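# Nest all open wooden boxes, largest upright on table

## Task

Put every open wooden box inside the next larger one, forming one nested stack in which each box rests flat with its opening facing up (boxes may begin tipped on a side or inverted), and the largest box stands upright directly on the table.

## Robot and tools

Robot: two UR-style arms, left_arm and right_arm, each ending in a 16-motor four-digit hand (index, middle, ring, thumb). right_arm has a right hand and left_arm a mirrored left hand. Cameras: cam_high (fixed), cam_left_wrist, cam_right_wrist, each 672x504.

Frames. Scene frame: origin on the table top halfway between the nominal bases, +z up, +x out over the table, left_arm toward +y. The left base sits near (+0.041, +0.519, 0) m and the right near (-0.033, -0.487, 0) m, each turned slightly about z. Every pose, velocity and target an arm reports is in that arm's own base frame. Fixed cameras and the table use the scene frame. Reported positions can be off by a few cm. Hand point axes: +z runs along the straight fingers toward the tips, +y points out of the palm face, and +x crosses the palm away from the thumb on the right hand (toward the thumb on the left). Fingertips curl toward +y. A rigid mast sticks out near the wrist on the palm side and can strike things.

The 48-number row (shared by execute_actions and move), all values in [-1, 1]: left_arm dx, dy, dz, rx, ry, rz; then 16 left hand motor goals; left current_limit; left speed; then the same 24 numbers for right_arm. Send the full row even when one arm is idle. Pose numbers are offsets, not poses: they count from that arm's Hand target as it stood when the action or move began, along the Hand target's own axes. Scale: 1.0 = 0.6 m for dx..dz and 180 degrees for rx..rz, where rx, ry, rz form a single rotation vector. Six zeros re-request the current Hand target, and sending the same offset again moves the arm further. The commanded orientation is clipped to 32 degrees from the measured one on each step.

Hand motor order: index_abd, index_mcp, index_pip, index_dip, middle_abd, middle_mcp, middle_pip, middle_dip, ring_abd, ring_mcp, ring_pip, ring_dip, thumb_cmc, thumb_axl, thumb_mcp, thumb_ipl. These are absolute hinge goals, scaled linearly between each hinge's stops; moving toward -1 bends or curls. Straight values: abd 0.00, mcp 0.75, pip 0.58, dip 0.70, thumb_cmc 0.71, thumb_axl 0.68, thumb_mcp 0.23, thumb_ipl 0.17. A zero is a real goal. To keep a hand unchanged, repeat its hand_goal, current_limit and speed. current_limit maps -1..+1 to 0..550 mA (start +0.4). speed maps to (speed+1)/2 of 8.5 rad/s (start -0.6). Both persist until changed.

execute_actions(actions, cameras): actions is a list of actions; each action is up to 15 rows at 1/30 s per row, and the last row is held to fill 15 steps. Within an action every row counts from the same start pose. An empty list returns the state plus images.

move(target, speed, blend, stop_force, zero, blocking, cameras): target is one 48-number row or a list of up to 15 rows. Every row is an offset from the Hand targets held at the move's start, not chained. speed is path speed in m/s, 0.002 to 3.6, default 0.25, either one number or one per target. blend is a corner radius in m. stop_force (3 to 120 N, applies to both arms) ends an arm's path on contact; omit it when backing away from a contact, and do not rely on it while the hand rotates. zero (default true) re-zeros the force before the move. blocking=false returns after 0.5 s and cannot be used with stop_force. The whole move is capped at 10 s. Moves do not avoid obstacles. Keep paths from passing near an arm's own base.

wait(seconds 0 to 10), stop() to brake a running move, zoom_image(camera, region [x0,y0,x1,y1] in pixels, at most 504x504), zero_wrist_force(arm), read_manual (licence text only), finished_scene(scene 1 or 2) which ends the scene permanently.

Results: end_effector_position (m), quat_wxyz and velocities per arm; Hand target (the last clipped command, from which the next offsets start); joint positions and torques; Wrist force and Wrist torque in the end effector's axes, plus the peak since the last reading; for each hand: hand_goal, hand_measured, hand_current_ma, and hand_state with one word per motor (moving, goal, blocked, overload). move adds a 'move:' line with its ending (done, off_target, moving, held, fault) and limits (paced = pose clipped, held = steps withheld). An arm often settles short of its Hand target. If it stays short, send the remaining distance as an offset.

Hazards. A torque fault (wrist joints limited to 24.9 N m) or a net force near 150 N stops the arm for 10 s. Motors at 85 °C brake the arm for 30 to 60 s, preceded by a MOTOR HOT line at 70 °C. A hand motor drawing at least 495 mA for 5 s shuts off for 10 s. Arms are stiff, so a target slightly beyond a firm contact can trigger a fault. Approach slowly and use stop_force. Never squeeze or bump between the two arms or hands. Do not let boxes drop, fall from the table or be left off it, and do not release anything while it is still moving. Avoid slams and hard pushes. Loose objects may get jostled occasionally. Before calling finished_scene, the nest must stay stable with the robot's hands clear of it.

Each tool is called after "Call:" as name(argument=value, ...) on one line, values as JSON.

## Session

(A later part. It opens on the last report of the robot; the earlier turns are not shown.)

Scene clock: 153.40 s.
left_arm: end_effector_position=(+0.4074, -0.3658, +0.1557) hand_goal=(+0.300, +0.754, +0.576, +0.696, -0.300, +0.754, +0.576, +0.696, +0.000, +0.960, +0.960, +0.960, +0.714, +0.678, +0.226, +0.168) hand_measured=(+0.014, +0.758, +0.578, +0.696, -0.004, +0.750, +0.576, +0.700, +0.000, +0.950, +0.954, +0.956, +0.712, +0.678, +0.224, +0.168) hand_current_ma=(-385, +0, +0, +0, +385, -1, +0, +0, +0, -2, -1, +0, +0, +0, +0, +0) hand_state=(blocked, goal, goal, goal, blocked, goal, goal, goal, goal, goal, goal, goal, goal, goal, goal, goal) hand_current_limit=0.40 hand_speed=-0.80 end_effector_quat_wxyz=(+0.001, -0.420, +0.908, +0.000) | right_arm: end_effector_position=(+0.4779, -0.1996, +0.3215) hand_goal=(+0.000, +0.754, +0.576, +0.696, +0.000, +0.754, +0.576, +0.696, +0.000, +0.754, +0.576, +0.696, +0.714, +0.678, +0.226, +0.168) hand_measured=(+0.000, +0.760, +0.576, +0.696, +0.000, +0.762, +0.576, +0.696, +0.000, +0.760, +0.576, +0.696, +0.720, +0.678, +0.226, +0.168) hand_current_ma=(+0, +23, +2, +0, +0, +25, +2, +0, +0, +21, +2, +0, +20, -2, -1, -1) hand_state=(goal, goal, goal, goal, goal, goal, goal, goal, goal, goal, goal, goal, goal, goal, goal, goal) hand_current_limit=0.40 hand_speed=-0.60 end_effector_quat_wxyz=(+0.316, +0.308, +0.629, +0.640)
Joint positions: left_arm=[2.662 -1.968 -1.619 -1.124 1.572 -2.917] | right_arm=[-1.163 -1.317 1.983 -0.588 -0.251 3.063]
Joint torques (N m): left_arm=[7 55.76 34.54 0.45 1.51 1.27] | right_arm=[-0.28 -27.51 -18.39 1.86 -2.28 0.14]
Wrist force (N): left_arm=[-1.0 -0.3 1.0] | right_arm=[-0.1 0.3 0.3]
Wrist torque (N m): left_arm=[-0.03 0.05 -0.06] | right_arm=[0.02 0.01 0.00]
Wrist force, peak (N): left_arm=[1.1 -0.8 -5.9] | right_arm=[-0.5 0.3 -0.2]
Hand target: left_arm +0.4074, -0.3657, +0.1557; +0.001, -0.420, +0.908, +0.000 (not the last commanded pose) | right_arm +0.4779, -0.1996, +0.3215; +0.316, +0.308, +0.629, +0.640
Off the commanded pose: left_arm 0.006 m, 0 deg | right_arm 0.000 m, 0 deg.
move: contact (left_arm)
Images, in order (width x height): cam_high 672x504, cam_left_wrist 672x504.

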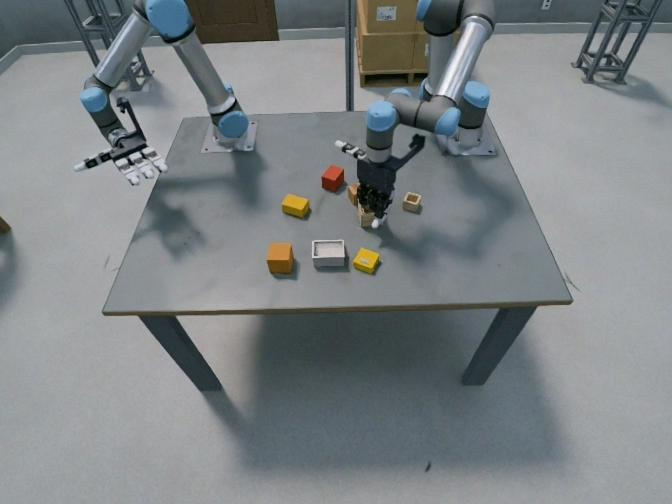

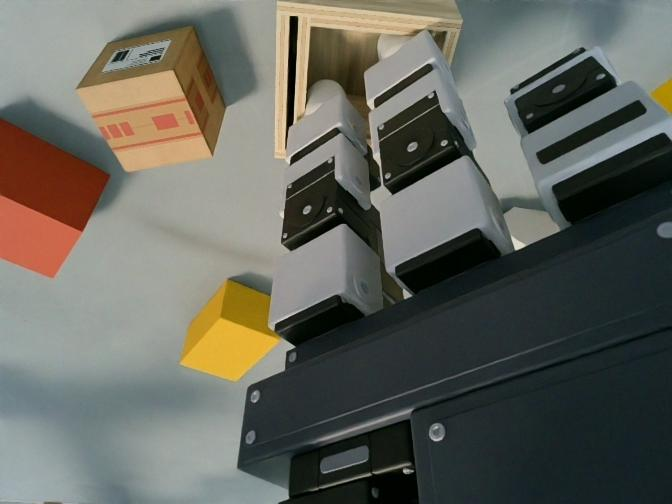

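Call:
move(target=[[0,0,0,0,0,0, -0.06,0.754,0.576,0.696,0.06,0.754,0.576,0.696,0,0.96,0.96,0.96,0.714,0.678,0.226,0.168,0.2,-0.8, 0,0,0,0,0,0, 0,0.754,0.576,0.696,0,0.754,0.576,0.696,0,0.754,0.576,0.696,0.714,0.678,0.226,0.168,0.4,-0.6],[0,0,-0.15,0,0,0, -0.06,0.754,0.576,0.696,0.06,0.754,0.576,0.696,0,0.96,0.96,0.96,0.714,0.678,0.226,0.168,0.2,-0.8, 0,0,0,0,0,0, 0,0.754,0.576,0.696,0,0.754,0.576,0.696,0,0.754,0.576,0.696,0.714,0.678,0.226,0.168,0.4,-0.6]], speed=0.06, cameras=["cam_high","cam_left_wrist"])

Call:
zoom_image(camera="cam_left_wrist", region=[260, 0, 460, 130])

Scene clock: 156.80 s.
left_arm: end_effector_position=(+0.4073, -0.3658, +0.2457) hand_goal=(-0.060, +0.754, +0.576, +0.696, +0.060, +0.754, +0.576, +0.696, +0.000, +0.960, +0.960, +0.960, +0.714, +0.678, +0.226, +0.168) hand_measured=(-0.056, +0.756, +0.578, +0.696, +0.056, +0.750, +0.576, +0.698, +0.000, +0.950, +0.954, +0.956, +0.712, +0.678, +0.224, +0.168) hand_current_ma=(+0, +0, +0, +0, +0, -1, +0, +0, +0, -2, -1, +0, +0, +0, +0, +0) hand_state=(goal, goal, goal, goal, goal, goal, goal, goal, goal, goal, goal, goal, goal, goal, goal, goal) hand_current_limit=0.20 hand_speed=-0.80 end_effector_quat_wxyz=(+0.001, -0.420, +0.908, +0.000) | right_arm: end_effector_position=(+0.4779, -0.1996, +0.3215) hand_goal=(+0.000, +0.754, +0.576, +0.696, +0.000, +0.754, +0.576, +0.696, +0.000, +0.754, +0.576, +0.696, +0.714, +0.678, +0.226, +0.168) hand_measured=(+0.000, +0.760, +0.576, +0.696, +0.000, +0.762, +0.576, +0.696, +0.000, +0.760, +0.576, +0.696, +0.720, +0.678, +0.226, +0.168) hand_current_ma=(+0, +23, +2, +0, +0, +25, +2, +0, +0, +21, +2, +0, +20, -2, -1, -1) hand_state=(goal, goal, goal, goal, goal, goal, goal, goal, goal, goal, goal, goal, goal, goal, goal, goal) hand_current_limit=0.40 hand_speed=-0.60 end_effector_quat_wxyz=(+0.316, +0.308, +0.629, +0.640)
Joint positions: left_arm=[2.662 -1.898 -1.475 -1.339 1.572 -2.917] | right_arm=[-1.163 -1.317 1.983 -0.588 -0.251 3.063]
Joint torques (N m): left_arm=[-9.16 54.21 38.47 0.5 -1.4 -1.04] | right_arm=[-0.25 -28.05 -19.44 1.82 -2.24 0.09]
Wrist force (N): left_arm=[-1.2 -0.3 0.2] | right_arm=[0.0 0.1 0.1]
Wrist torque (N m): left_arm=[0.05 0.02 -0.07] | right_arm=[0.00 0.00 0.00]
Wrist force, peak (N): left_arm=[-1.5 -0.4 0.8] | right_arm=[0.1 0.4 0.6]
Hand target: left_arm +0.4073, -0.3658, +0.2457; +0.001, -0.420, +0.908, +0.000 | right_arm +0.4779, -0.1996, +0.3215; +0.316, +0.308, +0.629, +0.640
Off the commanded pose: left_arm 0.000 m, 0 deg | right_arm 0.000 m, 0 deg.
move: done
Images, in order (width x height): cam_high 672x504, cam_left_wrist 672x504.

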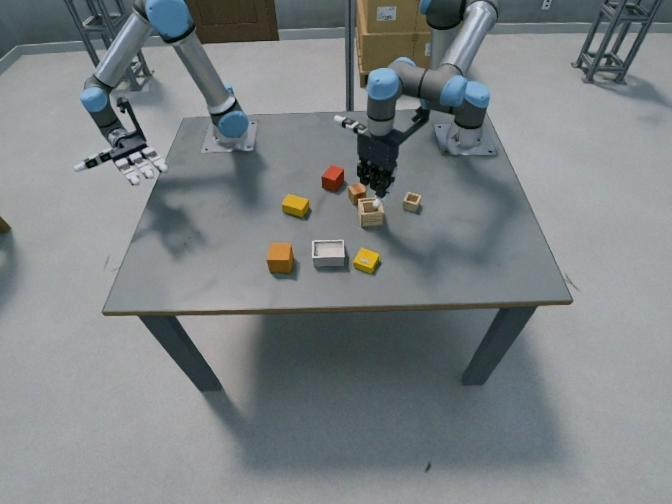

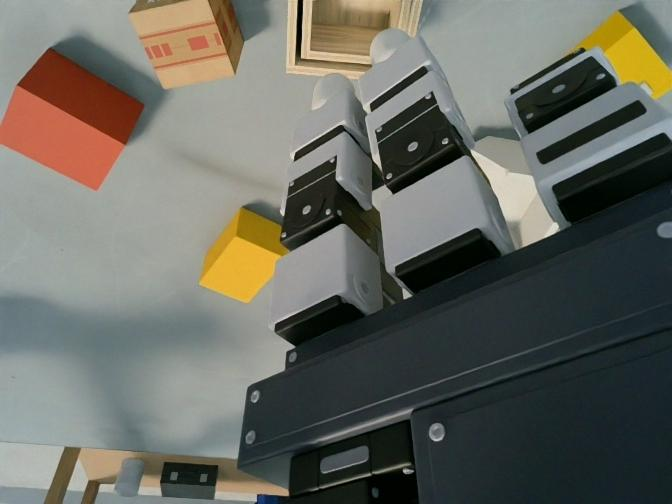

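Scaled by 2.520.

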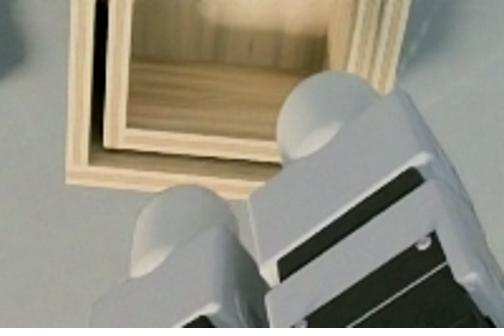

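Call:
move(target=[-0.059,0.22,0.0595,0,0,-0.0822, 0,0.754,0.576,0.696,0,0.754,0.576,0.696,0,0.754,0.576,0.696,0.714,0.678,0.226,0.168,0.4,-0.6, 0,0,0,0,0,0, 0,0.754,0.576,0.696,0,0.754,0.576,0.696,0,0.754,0.576,0.696,0.714,0.678,0.226,0.168,0.4,-0.6], speed=0.2, cameras=["cam_high","cam_left_wrist"])

Call:
zoom_image(camera="cam_left_wrist", region=[200, 0, 520, 180])

Call:
zoom_image(camera="cam_high", region=[340, 160, 440, 250])

Scene clock: 168.67 s.
left_arm: end_effector_position=(+0.3297, -0.2534, +0.2100) hand_goal=(+0.000, +0.754, +0.576, +0.696, +0.000, +0.754, +0.576, +0.696, +0.000, +0.754, +0.576, +0.696, +0.714, +0.678, +0.226, +0.168) hand_measured=(-0.002, +0.754, +0.578, +0.696, +0.002, +0.752, +0.576, +0.698, +0.000, +0.754, +0.578, +0.698, +0.712, +0.678, +0.224, +0.168) hand_current_ma=(+0, +0, +0, +0, +0, +0, +0, +0, +0, +0, +0, +0, +0, +0, +0, +0) hand_state=(goal, goal, goal, goal, goal, goal, goal, goal, goal, goal, goal, goal, goal, goal, goal, goal) hand_current_limit=0.40 hand_speed=-0.60 end_effector_quat_wxyz=(+0.001, -0.533, +0.846, +0.000) | right_arm: end_effector_position=(+0.4779, -0.1996, +0.3215) hand_goal=(+0.000, +0.754, +0.576, +0.696, +0.000, +0.754, +0.576, +0.696, +0.000, +0.754, +0.576, +0.696, +0.714, +0.678, +0.226, +0.168) hand_measured=(+0.000, +0.760, +0.576, +0.696, +0.000, +0.762, +0.576, +0.696, +0.000, +0.760, +0.576, +0.696, +0.720, +0.678, +0.226, +0.168) hand_current_ma=(+0, +23, +2, +0, +0, +25, +2, +0, +0, +21, +2, +0, +20, -2, -1, -1) hand_state=(goal, goal, goal, goal, goal, goal, goal, goal, goal, goal, goal, goal, goal, goal, goal, goal) hand_current_limit=0.40 hand_speed=-0.60 end_effector_quat_wxyz=(+0.316, +0.308, +0.629, +0.640)
Joint positions: left_arm=[2.839 -1.605 -1.923 -1.184 1.571 -2.998] | right_arm=[-1.163 -1.317 1.983 -0.588 -0.251 3.063]
Joint torques (N m): left_arm=[7.16 41.01 8.09 4.89 -1.59 1.37] | right_arm=[-0.14 -27.78 -19.3 1.91 -2.14 0]
Wrist force (N): left_arm=[-1.5 -0.4 0.3] | right_arm=[-0.1 -0.1 -0.1]
Wrist torque (N m): left_arm=[0.04 0.11 -0.03] | right_arm=[-0.01 0.03 -0.02]
Wrist force, peak (N): left_arm=[-2.2 0.7 0.8] | right_arm=[-0.5 0.3 -0.3]
Hand target: left_arm +0.3296, -0.2533, +0.2100; +0.001, -0.533, +0.846, +0.000 | right_arm +0.4779, -0.1996, +0.3215; +0.316, +0.308, +0.629, +0.640
Off the commanded pose: left_arm 0.000 m, 0 deg | right_arm 0.000 m, 0 deg.
move: done
Images, in order (width x height): cam_high 672x504, cam_left_wrist 672x504.

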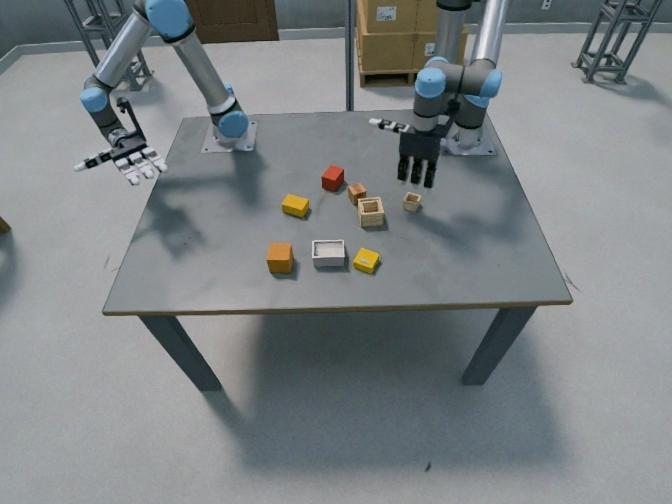

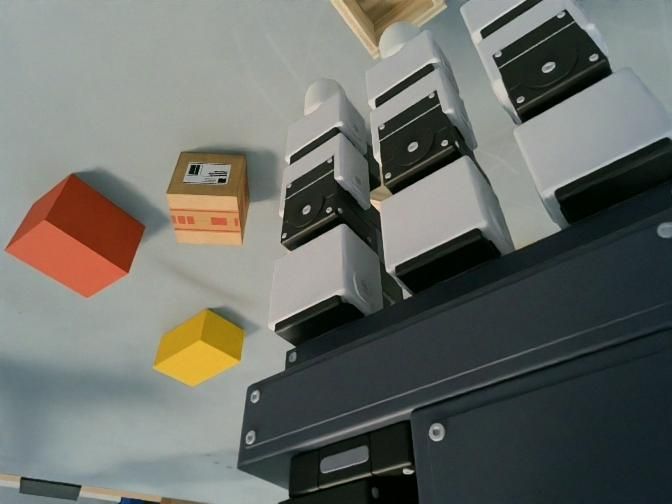

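Scaled by 1.575.

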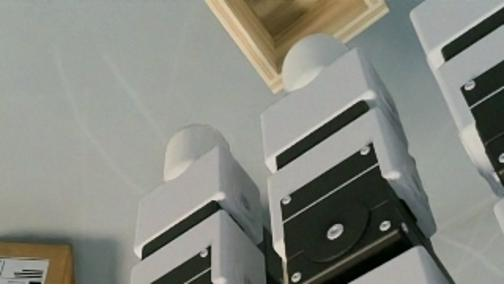

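Scaled by 5.040.

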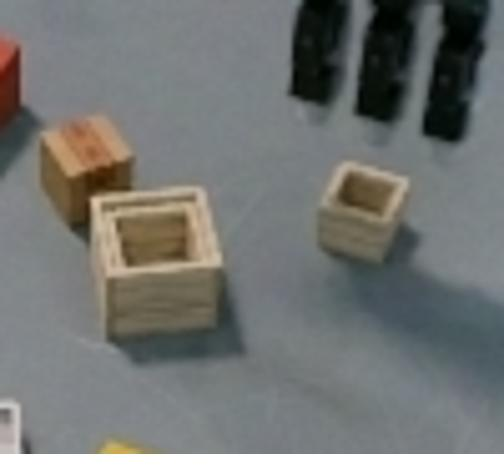

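Call:
move(target=[0.006,0.0005,0.05,0,0,0, 0,0.754,0.576,0.696,0,0.754,0.576,0.696,0,0.754,0.576,0.696,0.714,0.678,0.226,0.168,0.4,-0.6, 0,0,0,0,0,0, 0,0.754,0.576,0.696,0,0.754,0.576,0.696,0,0.754,0.576,0.696,0.714,0.678,0.226,0.168,0.4,-0.6], speed=0.1, cameras=["cam_high","cam_left_wrist"])

Call:
zoom_image(camera="cam_left_wrist", region=[280, 0, 520, 140])

Call:
zoom_image(camera="cam_high", region=[380, 160, 440, 220])

Scene clock: 171.30 s.
left_arm: end_effector_position=(+0.3278, -0.2564, +0.1800) hand_goal=(+0.000, +0.754, +0.576, +0.696, +0.000, +0.754, +0.576, +0.696, +0.000, +0.754, +0.576, +0.696, +0.714, +0.678, +0.226, +0.168) hand_measured=(-0.002, +0.754, +0.578, +0.696, +0.002, +0.752, +0.576, +0.698, +0.000, +0.754, +0.578, +0.698, +0.712, +0.678, +0.224, +0.168) hand_current_ma=(+0, +0, +0, +0, +0, +0, +0, +0, +0, +0, +0, +0, +0, +0, +0, +0) hand_state=(goal, goal, goal, goal, goal, goal, goal, goal, goal, goal, goal, goal, goal, goal, goal, goal) hand_current_limit=0.40 hand_speed=-0.60 end_effector_quat_wxyz=(+0.001, -0.533, +0.846, +0.000) | right_arm: end_effector_position=(+0.4779, -0.1996, +0.3215) hand_goal=(+0.000, +0.754, +0.576, +0.696, +0.000, +0.754, +0.576, +0.696, +0.000, +0.754, +0.576, +0.696, +0.714, +0.678, +0.226, +0.168) hand_measured=(+0.000, +0.760, +0.576, +0.696, +0.000, +0.762, +0.576, +0.696, +0.000, +0.760, +0.576, +0.696, +0.720, +0.678, +0.226, +0.168) hand_current_ma=(+0, +23, +2, +0, +0, +25, +2, +0, +0, +21, +2, +0, +20, -2, -1, -1) hand_state=(goal, goal, goal, goal, goal, goal, goal, goal, goal, goal, goal, goal, goal, goal, goal, goal) hand_current_limit=0.40 hand_speed=-0.60 end_effector_quat_wxyz=(+0.316, +0.308, +0.629, +0.640)
Joint positions: left_arm=[2.831 -1.636 -1.973 -1.102 1.571 -3.006] | right_arm=[-1.163 -1.317 1.983 -0.588 -0.251 3.063]
Joint torques (N m): left_arm=[-9.83 14.84 9.04 5.34 -1.47 -1.44] | right_arm=[0.1 -27.72 -19.44 2.04 -2.16 0.06]
Wrist force (N): left_arm=[-1.7 -0.3 0.4] | right_arm=[-0.1 0.2 0.0]
Wrist torque (N m): left_arm=[0.04 0.11 0.07] | right_arm=[0.02 0.02 -0.01]
Wrist force, peak (N): left_arm=[-2.1 -0.5 0.3] | right_arm=[-0.1 0.6 -0.3]
Hand target: left_arm +0.3278, -0.2564, +0.1800; +0.001, -0.533, +0.846, +0.000 | right_arm +0.4779, -0.1996, +0.3215; +0.316, +0.308, +0.629, +0.640
Off the commanded pose: left_arm 0.000 m, 0 deg | right_arm 0.000 m, 0 deg.
move: done
Images, in order (width x height): cam_high 672x504, cam_left_wrist 672x504.

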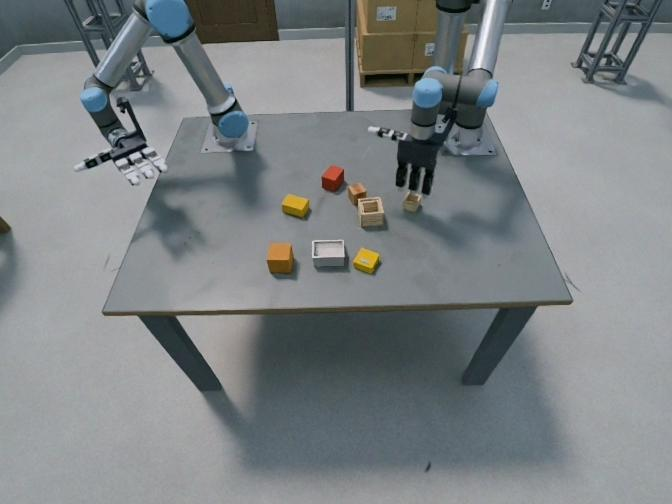

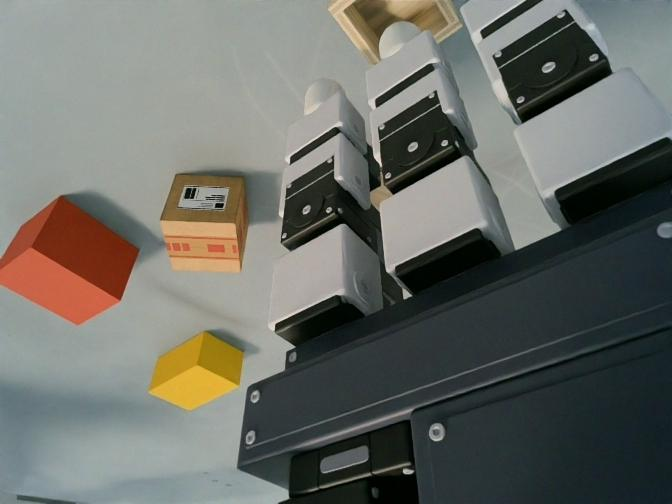

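Scaled by 2.100.

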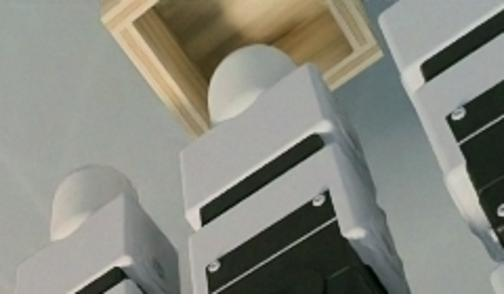

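Scaled by 8.400.

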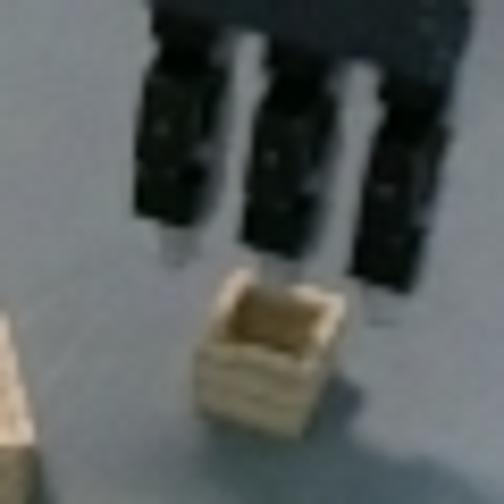

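Call:
move(target=[-0.0015,0.0005,0.0517,0,0,0, 0,0.754,0.576,0.696,0,0.754,0.576,0.696,0,0.754,0.576,0.696,0.714,0.678,0.226,0.168,0.4,-0.6, 0,0,0,0,0,0, 0,0.754,0.576,0.696,0,0.754,0.576,0.696,0,0.754,0.576,0.696,0.714,0.678,0.226,0.168,0.4,-0.6], speed=0.06, stop_force=4, cameras=["cam_high","cam_left_wrist"])

Call:
zoom_image(camera="cam_left_wrist", region=[280, 0, 520, 140])

Call:
zoom_image(camera="cam_high", region=[380, 160, 440, 220])

Scene clock: 176.17 s.
left_arm: end_effector_position=(+0.3280, -0.2555, +0.1490) hand_goal=(+0.000, +0.754, +0.576, +0.696, +0.000, +0.754, +0.576, +0.696, +0.000, +0.754, +0.576, +0.696, +0.714, +0.678, +0.226, +0.168) hand_measured=(-0.002, +0.754, +0.578, +0.696, +0.002, +0.752, +0.576, +0.698, +0.000, +0.754, +0.578, +0.698, +0.712, +0.678, +0.224, +0.168) hand_current_ma=(+0, +0, +0, +0, +0, +0, +0, +0, +0, +0, +0, +0, +0, +0, +0, +0) hand_state=(goal, goal, goal, goal, goal, goal, goal, goal, goal, goal, goal, goal, goal, goal, goal, goal) hand_current_limit=0.40 hand_speed=-0.60 end_effector_quat_wxyz=(+0.001, -0.533, +0.846, +0.000) | right_arm: end_effector_position=(+0.4779, -0.1996, +0.3215) hand_goal=(+0.000, +0.754, +0.576, +0.696, +0.000, +0.754, +0.576, +0.696, +0.000, +0.754, +0.576, +0.696, +0.714, +0.678, +0.226, +0.168) hand_measured=(+0.000, +0.760, +0.576, +0.696, +0.000, +0.762, +0.576, +0.696, +0.000, +0.760, +0.576, +0.696, +0.720, +0.678, +0.226, +0.168) hand_current_ma=(+0, +23, +2, +0, +0, +25, +2, +0, +0, +21, +2, +0, +20, -2, -1, -1) hand_state=(goal, goal, goal, goal, goal, goal, goal, goal, goal, goal, goal, goal, goal, goal, goal, goal) hand_current_limit=0.40 hand_speed=-0.60 end_effector_quat_wxyz=(+0.316, +0.308, +0.629, +0.640)
Joint positions: left_arm=[2.833 -1.675 -2.022 -1.015 1.571 -3.004] | right_arm=[-1.163 -1.317 1.983 -0.588 -0.251 3.063]
Joint torques (N m): left_arm=[6.44 15.29 7.54 4.94 0.56 1.23] | right_arm=[0.07 -27.59 -20.18 2.03 -2.25 0.05]
Wrist force (N): left_arm=[-1.4 0.0 0.2] | right_arm=[-0.4 0.4 -0.2]
Wrist torque (N m): left_arm=[0.10 0.10 -0.12] | right_arm=[0.07 0.05 -0.02]
Wrist force, peak (N): left_arm=[-1.9 -0.5 0.6] | right_arm=[-0.5 0.3 0.0]
Hand target: left_arm +0.3280, -0.2555, +0.1490; +0.001, -0.533, +0.846, +0.000 | right_arm +0.4779, -0.1996, +0.3215; +0.316, +0.308, +0.629, +0.640
Off the commanded pose: left_arm 0.000 m, 0 deg | right_arm 0.000 m, 0 deg.
move: done
Images, in order (width x height): cam_high 672x504, cam_left_wrist 672x504.

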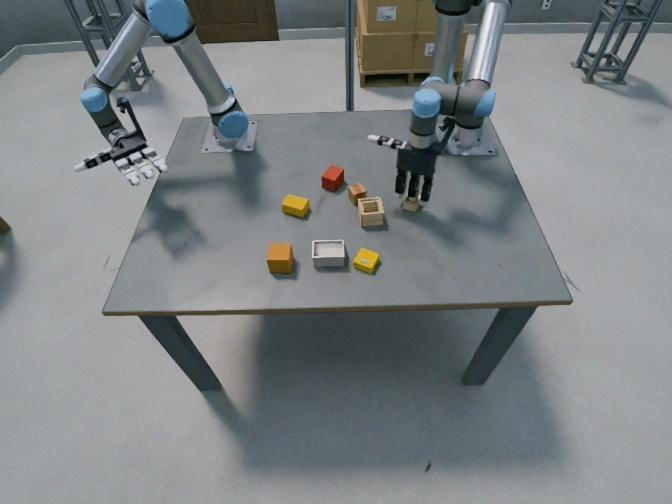

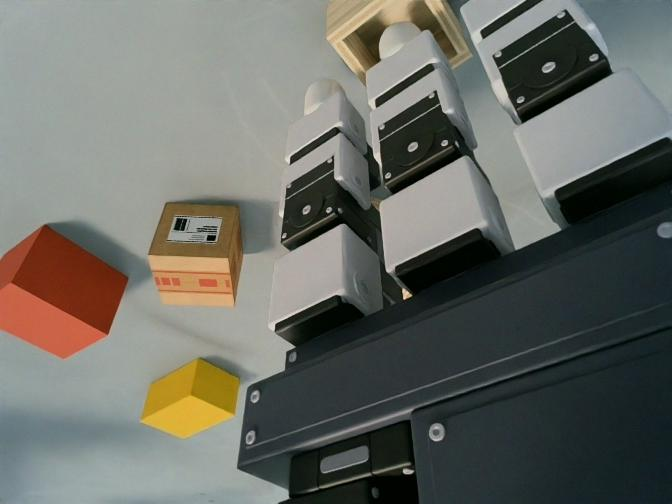

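Scaled by 2.100.

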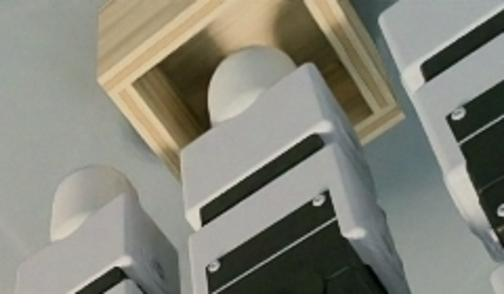

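Scaled by 8.400.

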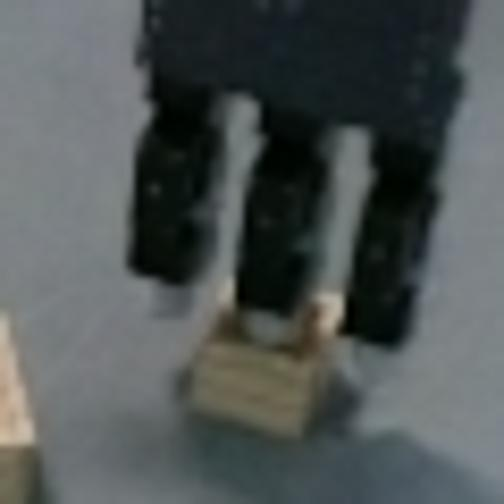

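Call:
move(target=[0,0,0,0,0,0, -0.32,0.754,0.576,0.696,0,0.754,0.576,0.696,0.32,0.754,0.576,0.696,0.714,0.678,0.226,0.168,0.2,-0.85, 0,0,0,0,0,0, 0,0.754,0.576,0.696,0,0.754,0.576,0.696,0,0.754,0.576,0.696,0.714,0.678,0.226,0.168,0.4,-0.6], speed=0.06, cameras=["cam_high","cam_left_wrist"])

Call:
zoom_image(camera="cam_left_wrist", region=[280, 0, 520, 140])

Call:
zoom_image(camera="cam_high", region=[380, 160, 440, 220])

Scene clock: 177.87 s.
left_arm: end_effector_position=(+0.3280, -0.2555, +0.1490) hand_goal=(-0.320, +0.754, +0.576, +0.696, +0.000, +0.754, +0.576, +0.696, +0.320, +0.754, +0.576, +0.696, +0.714, +0.678, +0.226, +0.168) hand_measured=(-0.132, +0.754, +0.578, +0.696, +0.002, +0.752, +0.576, +0.698, +0.122, +0.754, +0.578, +0.698, +0.712, +0.678, +0.224, +0.168) hand_current_ma=(+330, +0, +0, +0, +0, +0, +0, +0, -330, +0, +0, +0, +0, +0, +0, +0) hand_state=(blocked, goal, goal, goal, goal, goal, goal, goal, moving, goal, goal, goal, goal, goal, goal, goal) hand_current_limit=0.20 hand_speed=-0.85 end_effector_quat_wxyz=(+0.001, -0.533, +0.846, +0.000) | right_arm: end_effector_position=(+0.4779, -0.1996, +0.3215) hand_goal=(+0.000, +0.754, +0.576, +0.696, +0.000, +0.754, +0.576, +0.696, +0.000, +0.754, +0.576, +0.696, +0.714, +0.678, +0.226, +0.168) hand_measured=(+0.000, +0.760, +0.576, +0.696, +0.000, +0.762, +0.576, +0.696, +0.000, +0.760, +0.576, +0.696, +0.720, +0.678, +0.226, +0.168) hand_current_ma=(+0, +23, +2, +0, +0, +25, +2, +0, +0, +21, +2, +0, +20, -2, -1, -1) hand_state=(goal, goal, goal, goal, goal, goal, goal, goal, goal, goal, goal, goal, goal, goal, goal, goal) hand_current_limit=0.40 hand_speed=-0.60 end_effector_quat_wxyz=(+0.316, +0.308, +0.629, +0.640)
Joint positions: left_arm=[2.833 -1.675 -2.022 -1.015 1.571 -3.004] | right_arm=[-1.163 -1.317 1.983 -0.588 -0.251 3.063]
Joint torques (N m): left_arm=[6.7 15.12 8 4.77 -1.15 1.29] | right_arm=[-0.04 -27.77 -19.84 2 -2.25 0.06]
Wrist force (N): left_arm=[-1.4 -0.2 0.0] | right_arm=[0.0 0.2 0.1]
Wrist torque (N m): left_arm=[0.09 0.11 -0.12] | right_arm=[0.02 0.00 0.01]
Wrist force, peak (N): left_arm=[-1.8 -0.3 0.2] | right_arm=[-0.5 0.2 0.3]
Hand target: left_arm +0.3280, -0.2555, +0.1490; +0.001, -0.533, +0.846, +0.000 | right_arm +0.4779, -0.1996, +0.3215; +0.316, +0.308, +0.629, +0.640
Off the commanded pose: left_arm 0.000 m, 0 deg | right_arm 0.000 m, 0 deg.
move: done
Images, in order (width x height): cam_high 672x504, cam_left_wrist 672x504.

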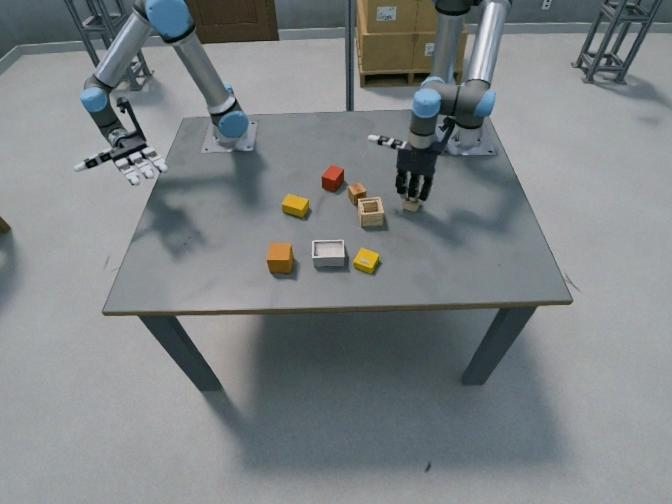

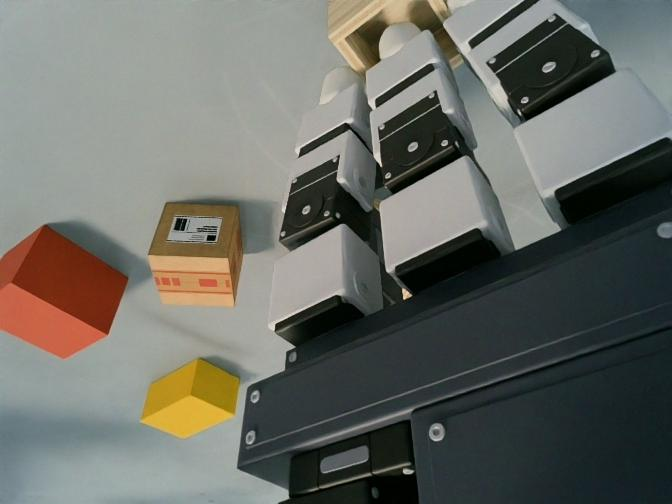

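Scaled by 2.100.

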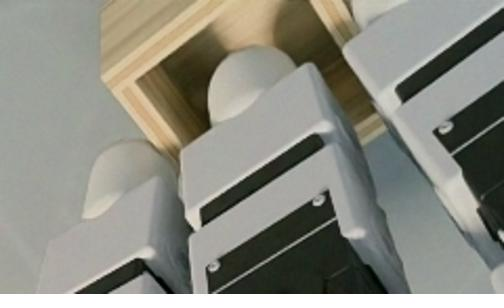

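Scaled by 8.400.

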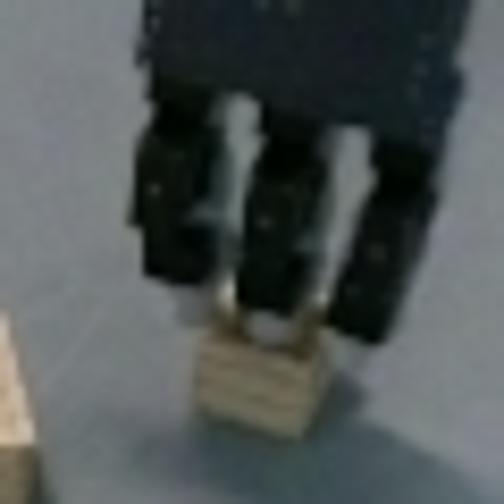

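Call:
move(target=[0,0,-0.1,0,0,0, -0.32,0.754,0.576,0.696,0,0.754,0.576,0.696,0.32,0.754,0.576,0.696,0.714,0.678,0.226,0.168,0.2,-0.85, 0,0,0,0,0,0, 0,0.754,0.576,0.696,0,0.754,0.576,0.696,0,0.754,0.576,0.696,0.714,0.678,0.226,0.168,0.4,-0.6], speed=0.06, cameras=["cam_high","cam_left_wrist"])

Call:
zoom_image(camera="cam_left_wrist", region=[280, 0, 520, 140])

Call:
zoom_image(camera="cam_high", region=[380, 160, 440, 220])

Scene clock: 180.40 s.
left_arm: end_effector_position=(+0.3279, -0.2555, +0.2089) hand_goal=(-0.320, +0.754, +0.576, +0.696, +0.000, +0.754, +0.576, +0.696, +0.320, +0.754, +0.576, +0.696, +0.714, +0.678, +0.226, +0.168) hand_measured=(-0.132, +0.754, +0.578, +0.696, +0.002, +0.752, +0.576, +0.698, +0.122, +0.754, +0.578, +0.698, +0.712, +0.678, +0.224, +0.168) hand_current_ma=(+330, +0, +0, +0, +0, +0, +0, +0, -330, +0, +0, +0, +0, +0, +0, +0) hand_state=(blocked, goal, goal, goal, goal, goal, goal, goal, blocked, goal, goal, goal, goal, goal, goal, goal) hand_current_limit=0.20 hand_speed=-0.85 end_effector_quat_wxyz=(+0.001, -0.533, +0.846, +0.000) | right_arm: end_effector_position=(+0.4779, -0.1996, +0.3215) hand_goal=(+0.000, +0.754, +0.576, +0.696, +0.000, +0.754, +0.576, +0.696, +0.000, +0.754, +0.576, +0.696, +0.714, +0.678, +0.226, +0.168) hand_measured=(+0.000, +0.760, +0.576, +0.696, +0.000, +0.762, +0.576, +0.696, +0.000, +0.760, +0.576, +0.696, +0.720, +0.678, +0.226, +0.168) hand_current_ma=(+0, +23, +2, +0, +0, +25, +2, +0, +0, +21, +2, +0, +20, -2, -1, -1) hand_state=(goal, goal, goal, goal, goal, goal, goal, goal, goal, goal, goal, goal, goal, goal, goal, goal) hand_current_limit=0.40 hand_speed=-0.60 end_effector_quat_wxyz=(+0.316, +0.308, +0.629, +0.640)
Joint positions: left_arm=[2.833 -1.605 -1.926 -1.181 1.571 -3.004] | right_arm=[-1.163 -1.317 1.983 -0.588 -0.251 3.063]
Joint torques (N m): left_arm=[-9.23 40.28 34.9 0.69 -1.43 -0.57] | right_arm=[-0.44 -27.69 -19.88 2.07 -2.15 0.05]
Wrist force (N): left_arm=[-1.4 -0.3 0.5] | right_arm=[-0.2 0.2 -0.1]
Wrist torque (N m): left_arm=[0.04 0.10 -0.12] | right_arm=[0.04 0.02 -0.01]
Wrist force, peak (N): left_arm=[-1.5 -0.4 1.1] | right_arm=[-0.4 0.2 -0.3]
Hand target: left_arm +0.3279, -0.2555, +0.2090; +0.001, -0.533, +0.846, +0.000 | right_arm +0.4779, -0.1996, +0.3215; +0.316, +0.308, +0.629, +0.640
Off the commanded pose: left_arm 0.000 m, 0 deg | right_arm 0.000 m, 0 deg.
move: done
Images, in order (width x height): cam_high 672x504, cam_left_wrist 672x504.

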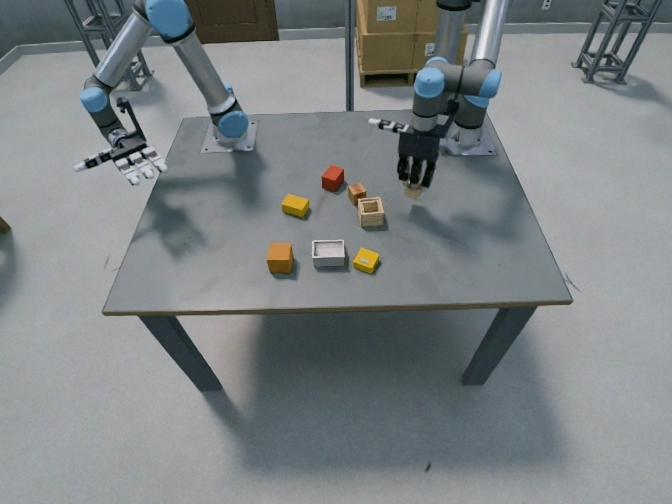

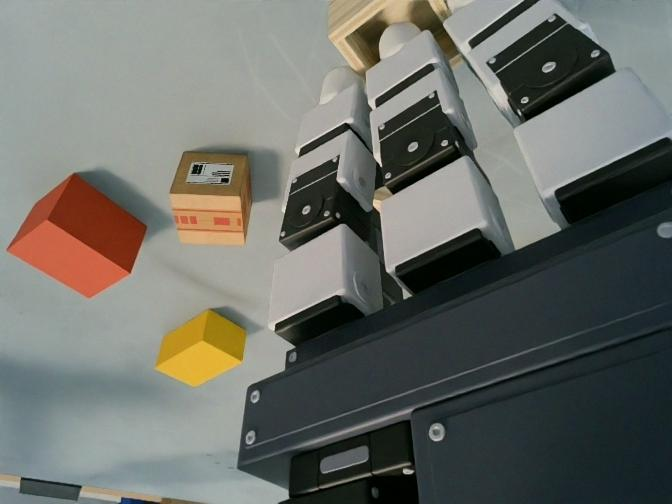

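Scaled by 2.100.

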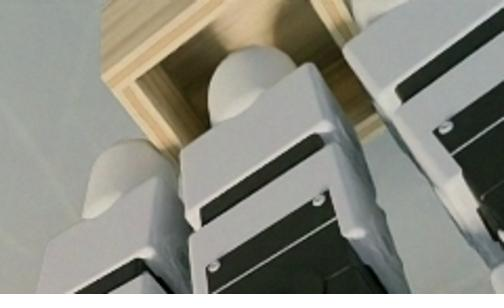

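Scaled by 8.400.

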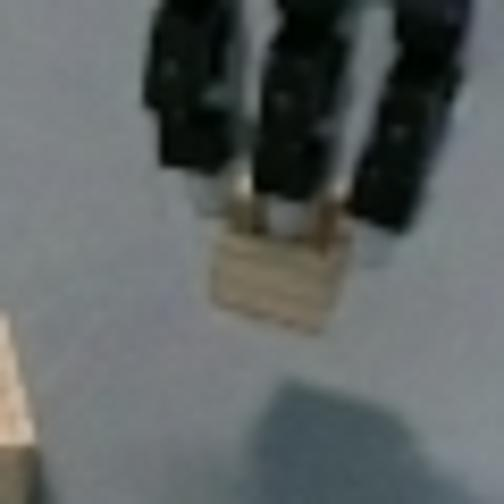

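Call:
move(target=[[0,0,-0.0417,0,0,0, -0.32,0.754,0.576,0.696,0,0.754,0.576,0.696,0.32,0.754,0.576,0.696,0.714,0.678,0.226,0.168,0.2,-0.85, 0,0,0,0,0,0, 0,0.754,0.576,0.696,0,0.754,0.576,0.696,0,0.754,0.576,0.696,0.714,0.678,0.226,0.168,0.4,-0.6],[0.2373,-0.231,-0.0417,0,0,-0.1678, -0.32,0.754,0.576,0.696,0,0.754,0.576,0.696,0.32,0.754,0.576,0.696,0.714,0.678,0.226,0.168,0.2,-0.85, 0,0,0,0,0,0, 0,0.754,0.576,0.696,0,0.754,0.576,0.696,0,0.754,0.576,0.696,0.714,0.678,0.226,0.168,0.4,-0.6]], speed=0.15, blend=0.02, cameras=["cam_high","cam_left_wrist"])

Call:
zoom_image(camera="cam_left_wrist", region=[260, 0, 520, 150])

Call:
zoom_image(camera="cam_high", region=[340, 170, 400, 235])

Scene clock: 186.30 s.
left_arm: end_effector_position=(+0.3915, -0.4437, +0.2340) hand_goal=(-0.320, +0.754, +0.576, +0.696, +0.000, +0.754, +0.576, +0.696, +0.320, +0.754, +0.576, +0.696, +0.714, +0.678, +0.226, +0.168) hand_measured=(-0.132, +0.754, +0.578, +0.696, +0.002, +0.752, +0.576, +0.698, +0.122, +0.754, +0.578, +0.698, +0.712, +0.678, +0.224, +0.168) hand_current_ma=(+330, +0, +0, +0, +0, +0, +0, +0, -330, +0, +0, +0, +0, +0, +0, +0) hand_state=(blocked, goal, goal, goal, goal, goal, goal, goal, blocked, goal, goal, goal, goal, goal, goal, goal) hand_current_limit=0.20 hand_speed=-0.85 end_effector_quat_wxyz=(-0.001, +0.735, -0.678, +0.000) | right_arm: end_effector_position=(+0.4779, -0.1996, +0.3215) hand_goal=(+0.000, +0.754, +0.576, +0.696, +0.000, +0.754, +0.576, +0.696, +0.000, +0.754, +0.576, +0.696, +0.714, +0.678, +0.226, +0.168) hand_measured=(+0.000, +0.760, +0.576, +0.696, +0.000, +0.762, +0.576, +0.696, +0.000, +0.760, +0.576, +0.696, +0.720, +0.678, +0.226, +0.168) hand_current_ma=(+0, +23, +2, +0, +0, +25, +2, +0, +0, +21, +2, +0, +20, -2, -1, -1) hand_state=(goal, goal, goal, goal, goal, goal, goal, goal, goal, goal, goal, goal, goal, goal, goal, goal) hand_current_limit=0.40 hand_speed=-0.60 end_effector_quat_wxyz=(+0.316, +0.308, +0.629, +0.640)
Joint positions: left_arm=[2.637 -1.898 -1.504 -1.309 1.572 -3.727] | right_arm=[-1.163 -1.317 1.983 -0.588 -0.251 3.063]
Joint torques (N m): left_arm=[-8.8 29.13 35.72 0.52 1.57 -1.19] | right_arm=[-0.32 -27.31 -19.74 2.05 -2.22 0.19]
Wrist force (N): left_arm=[-1.3 -0.2 0.3] | right_arm=[0.0 0.0 -0.2]
Wrist torque (N m): left_arm=[0.07 0.04 0.13] | right_arm=[0.01 0.01 0.00]
Wrist force, peak (N): left_arm=[-1.8 -0.8 1.7] | right_arm=[-0.6 0.3 0.1]
Hand target: left_arm +0.3915, -0.4438, +0.2340; -0.001, +0.735, -0.678, +0.000 | right_arm +0.4779, -0.1996, +0.3215; +0.316, +0.308, +0.629, +0.640
Off the commanded pose: left_arm 0.000 m, 0 deg | right_arm 0.000 m, 0 deg.
move: done; blend cut to 0.0125 m at target 1
Images, in order (width x height): cam_high 672x504, cam_left_wrist 672x504.

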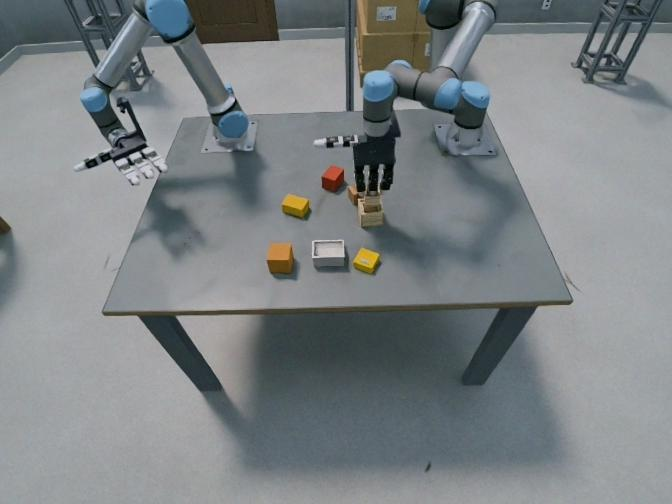

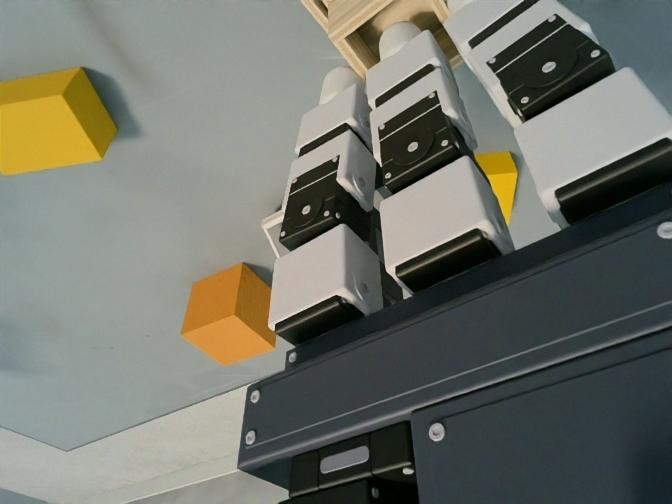

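Scaled by 1.938.

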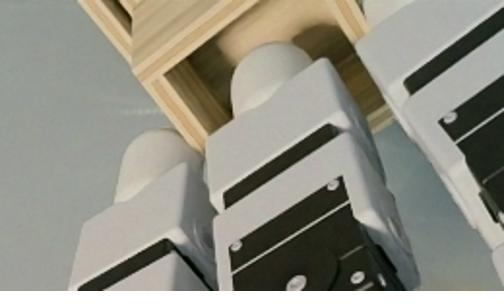

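Scaled by 7.754.

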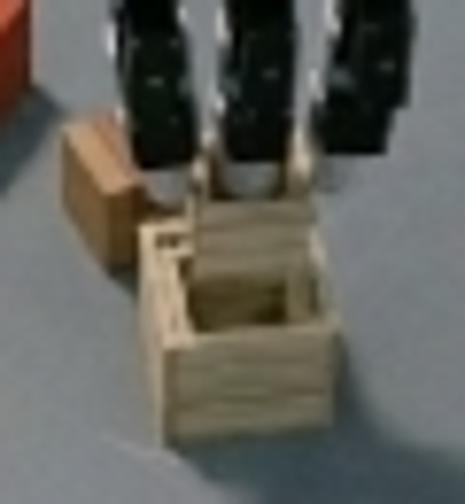

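Call:
move(target=[0,0,0.0583,0,0,0, -0.32,0.754,0.576,0.696,0,0.754,0.576,0.696,0.32,0.754,0.576,0.696,0.714,0.678,0.226,0.168,0.3,-0.85, 0,0,0,0,0,0, 0,0.754,0.576,0.696,0,0.754,0.576,0.696,0,0.754,0.576,0.696,0.714,0.678,0.226,0.168,0.4,-0.6], speed=0.03, stop_force=3, cameras=["cam_high","cam_left_wrist"])

Call:
zoom_image(camera="cam_left_wrist", region=[260, 0, 520, 150])

Call:
zoom_image(camera="cam_high", region=[340, 170, 400, 235])

Scene clock: 189.27 s.
left_arm: end_effector_position=(+0.3916, -0.4437, +0.1990) hand_goal=(-0.320, +0.754, +0.576, +0.696, +0.000, +0.754, +0.576, +0.696, +0.320, +0.754, +0.576, +0.696, +0.714, +0.678, +0.226, +0.168) hand_measured=(-0.134, +0.754, +0.578, +0.696, +0.002, +0.752, +0.576, +0.698, +0.122, +0.754, +0.578, +0.698, +0.712, +0.678, +0.224, +0.168) hand_current_ma=(+358, +0, +0, +0, +0, +0, +0, +0, -357, +0, +0, +0, +0, +0, +0, +0) hand_state=(blocked, goal, goal, goal, goal, goal, goal, goal, blocked, goal, goal, goal, goal, goal, goal, goal) hand_current_limit=0.30 hand_speed=-0.85 end_effector_quat_wxyz=(-0.001, +0.735, -0.678, +0.000) | right_arm: end_effector_position=(+0.4779, -0.1996, +0.3215) hand_goal=(+0.000, +0.754, +0.576, +0.696, +0.000, +0.754, +0.576, +0.696, +0.000, +0.754, +0.576, +0.696, +0.714, +0.678, +0.226, +0.168) hand_measured=(+0.000, +0.760, +0.576, +0.696, +0.000, +0.762, +0.576, +0.696, +0.000, +0.760, +0.576, +0.696, +0.720, +0.678, +0.226, +0.168) hand_current_ma=(+0, +23, +2, +0, +0, +25, +2, +0, +0, +21, +2, +0, +20, -2, -1, -1) hand_state=(goal, goal, goal, goal, goal, goal, goal, goal, goal, goal, goal, goal, goal, goal, goal, goal) hand_current_limit=0.40 hand_speed=-0.60 end_effector_quat_wxyz=(+0.316, +0.308, +0.629, +0.640)
Joint positions: left_arm=[2.637 -1.923 -1.564 -1.225 1.572 -3.727] | right_arm=[-1.163 -1.317 1.983 -0.588 -0.251 3.063]
Joint torques (N m): left_arm=[6.18 28.98 9.69 4.7 -0.05 0.82] | right_arm=[-0.95 -26.66 -19.76 2.13 -2.19 0.06]
Wrist force (N): left_arm=[-1.4 -1.1 -0.6] | right_arm=[0.0 0.4 0.2]
Wrist torque (N m): left_arm=[0.10 0.10 0.12] | right_arm=[0.03 -0.01 0.01]
Wrist force, peak (N): left_arm=[-1.4 -1.1 -0.6] | right_arm=[-0.4 0.5 -0.1]
Hand target: left_arm +0.3916, -0.4437, +0.1990; -0.001, +0.735, -0.678, +0.000 | right_arm +0.4779, -0.1996, +0.3215; +0.316, +0.308, +0.629, +0.640
Off the commanded pose: left_arm 0.000 m, 0 deg | right_arm 0.000 m, 0 deg.
move: done
Images, in order (width x height): cam_high 672x504, cam_left_wrist 672x504.

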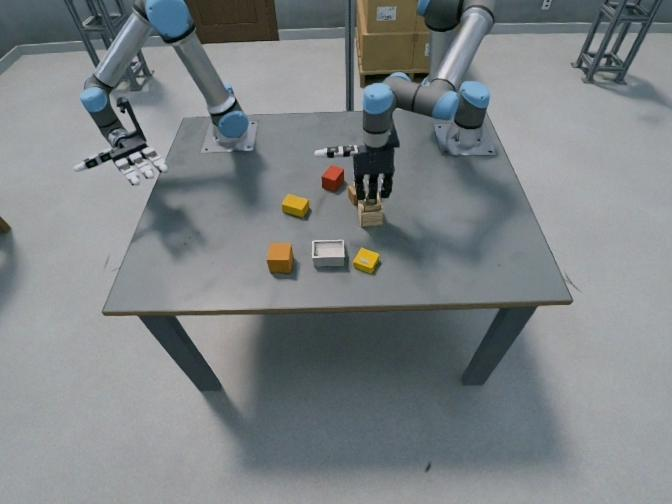

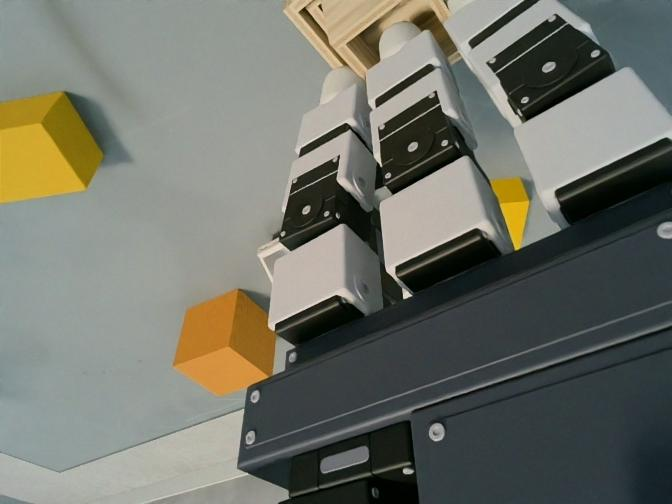

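Scaled by 1.938.

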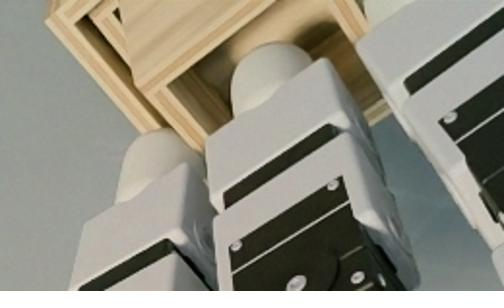

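Scaled by 7.754.

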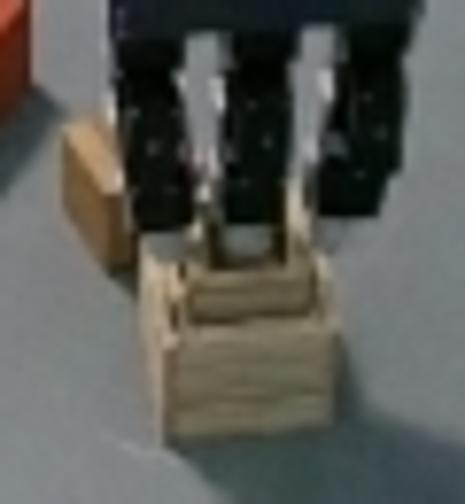

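Call:
move(target=[0,0,0.0208,0,0,0, -0.32,0.754,0.576,0.696,0,0.754,0.576,0.696,0.32,0.754,0.576,0.696,0.714,0.678,0.226,0.168,0.3,-0.85, 0,0,0,0,0,0, 0,0.754,0.576,0.696,0,0.754,0.576,0.696,0,0.754,0.576,0.696,0.714,0.678,0.226,0.168,0.4,-0.6], speed=0.03, stop_force=3, cameras=["cam_high","cam_left_wrist"])

Call:
zoom_image(camera="cam_left_wrist", region=[260, 0, 520, 150])

Call:
zoom_image(camera="cam_high", region=[340, 170, 400, 235])

Scene clock: 193.07 s.
left_arm: end_effector_position=(+0.3916, -0.4437, +0.1865) hand_goal=(-0.320, +0.754, +0.576, +0.696, +0.000, +0.754, +0.576, +0.696, +0.320, +0.754, +0.576, +0.696, +0.714, +0.678, +0.226, +0.168) hand_measured=(-0.134, +0.760, +0.578, +0.696, +0.002, +0.752, +0.576, +0.698, +0.122, +0.756, +0.578, +0.698, +0.712, +0.678, +0.224, +0.168) hand_current_ma=(+358, +1, +0, +0, +0, +0, +0, +0, -357, +0, +0, +0, +0, +0, +0, +0) hand_state=(blocked, goal, goal, goal, goal, goal, goal, goal, blocked, goal, goal, goal, goal, goal, goal, goal) hand_current_limit=0.30 hand_speed=-0.85 end_effector_quat_wxyz=(-0.001, +0.735, -0.678, +0.000) | right_arm: end_effector_position=(+0.4779, -0.1996, +0.3215) hand_goal=(+0.000, +0.754, +0.576, +0.696, +0.000, +0.754, +0.576, +0.696, +0.000, +0.754, +0.576, +0.696, +0.714, +0.678, +0.226, +0.168) hand_measured=(+0.000, +0.760, +0.576, +0.696, +0.000, +0.762, +0.576, +0.696, +0.000, +0.760, +0.576, +0.696, +0.720, +0.678, +0.226, +0.168) hand_current_ma=(+0, +23, +2, +0, +0, +25, +2, +0, +0, +21, +2, +0, +20, -2, -1, -1) hand_state=(goal, goal, goal, goal, goal, goal, goal, goal, goal, goal, goal, goal, goal, goal, goal, goal) hand_current_limit=0.40 hand_speed=-0.60 end_effector_quat_wxyz=(+0.316, +0.308, +0.629, +0.640)
Joint positions: left_arm=[2.637 -1.934 -1.583 -1.195 1.572 -3.727] | right_arm=[-1.163 -1.317 1.983 -0.588 -0.251 3.063]
Joint torques (N m): left_arm=[6.73 28.37 8.9 4.5 -1.09 0.98] | right_arm=[-0.31 -26.61 -20.51 2.24 -2.17 0.13]
Wrist force (N): left_arm=[-1.4 -1.3 -0.7] | right_arm=[-0.1 0.2 0.2]
Wrist torque (N m): left_arm=[0.18 0.04 0.13] | right_arm=[0.00 0.01 0.00]
Wrist force, peak (N): left_arm=[-1.3 -1.6 -0.7] | right_arm=[-0.3 0.3 -0.4]
Hand target: left_arm +0.3916, -0.4437, +0.1865; -0.001, +0.735, -0.678, +0.000 | right_arm +0.4779, -0.1996, +0.3215; +0.316, +0.308, +0.629, +0.640
Off the commanded pose: left_arm 0.000 m, 0 deg | right_arm 0.000 m, 0 deg.
move: done
Images, in order (width x height): cam_high 672x504, cam_left_wrist 672x504.

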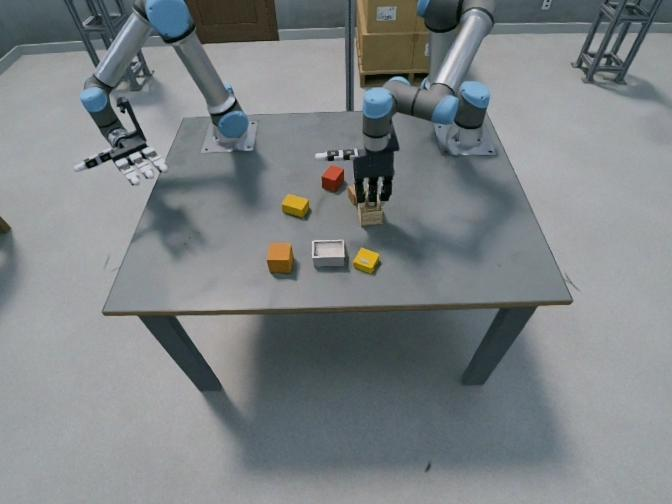

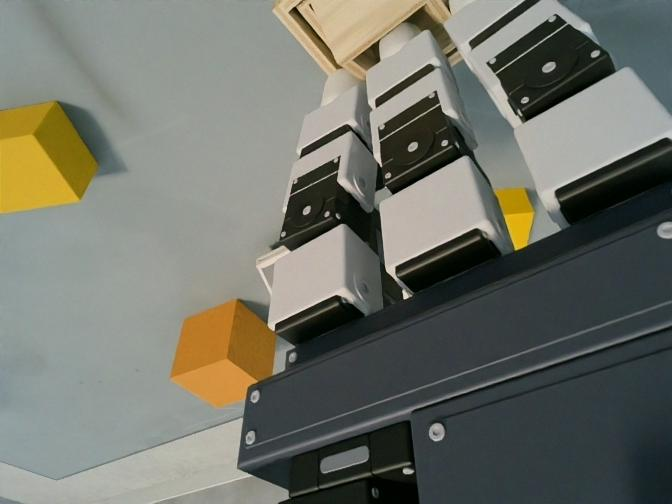

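Scaled by 1.938.

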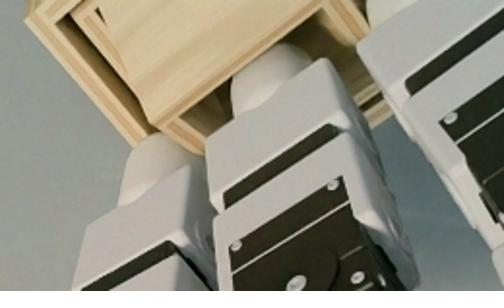

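Scaled by 7.754.

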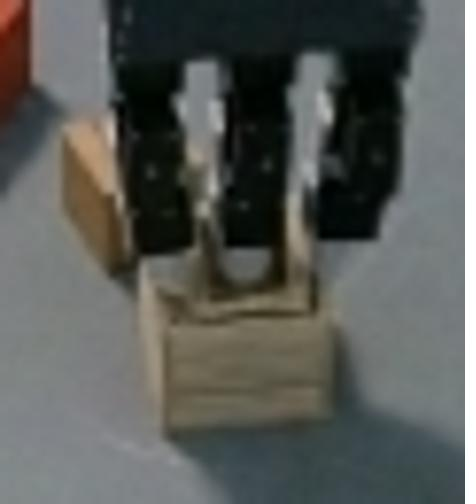

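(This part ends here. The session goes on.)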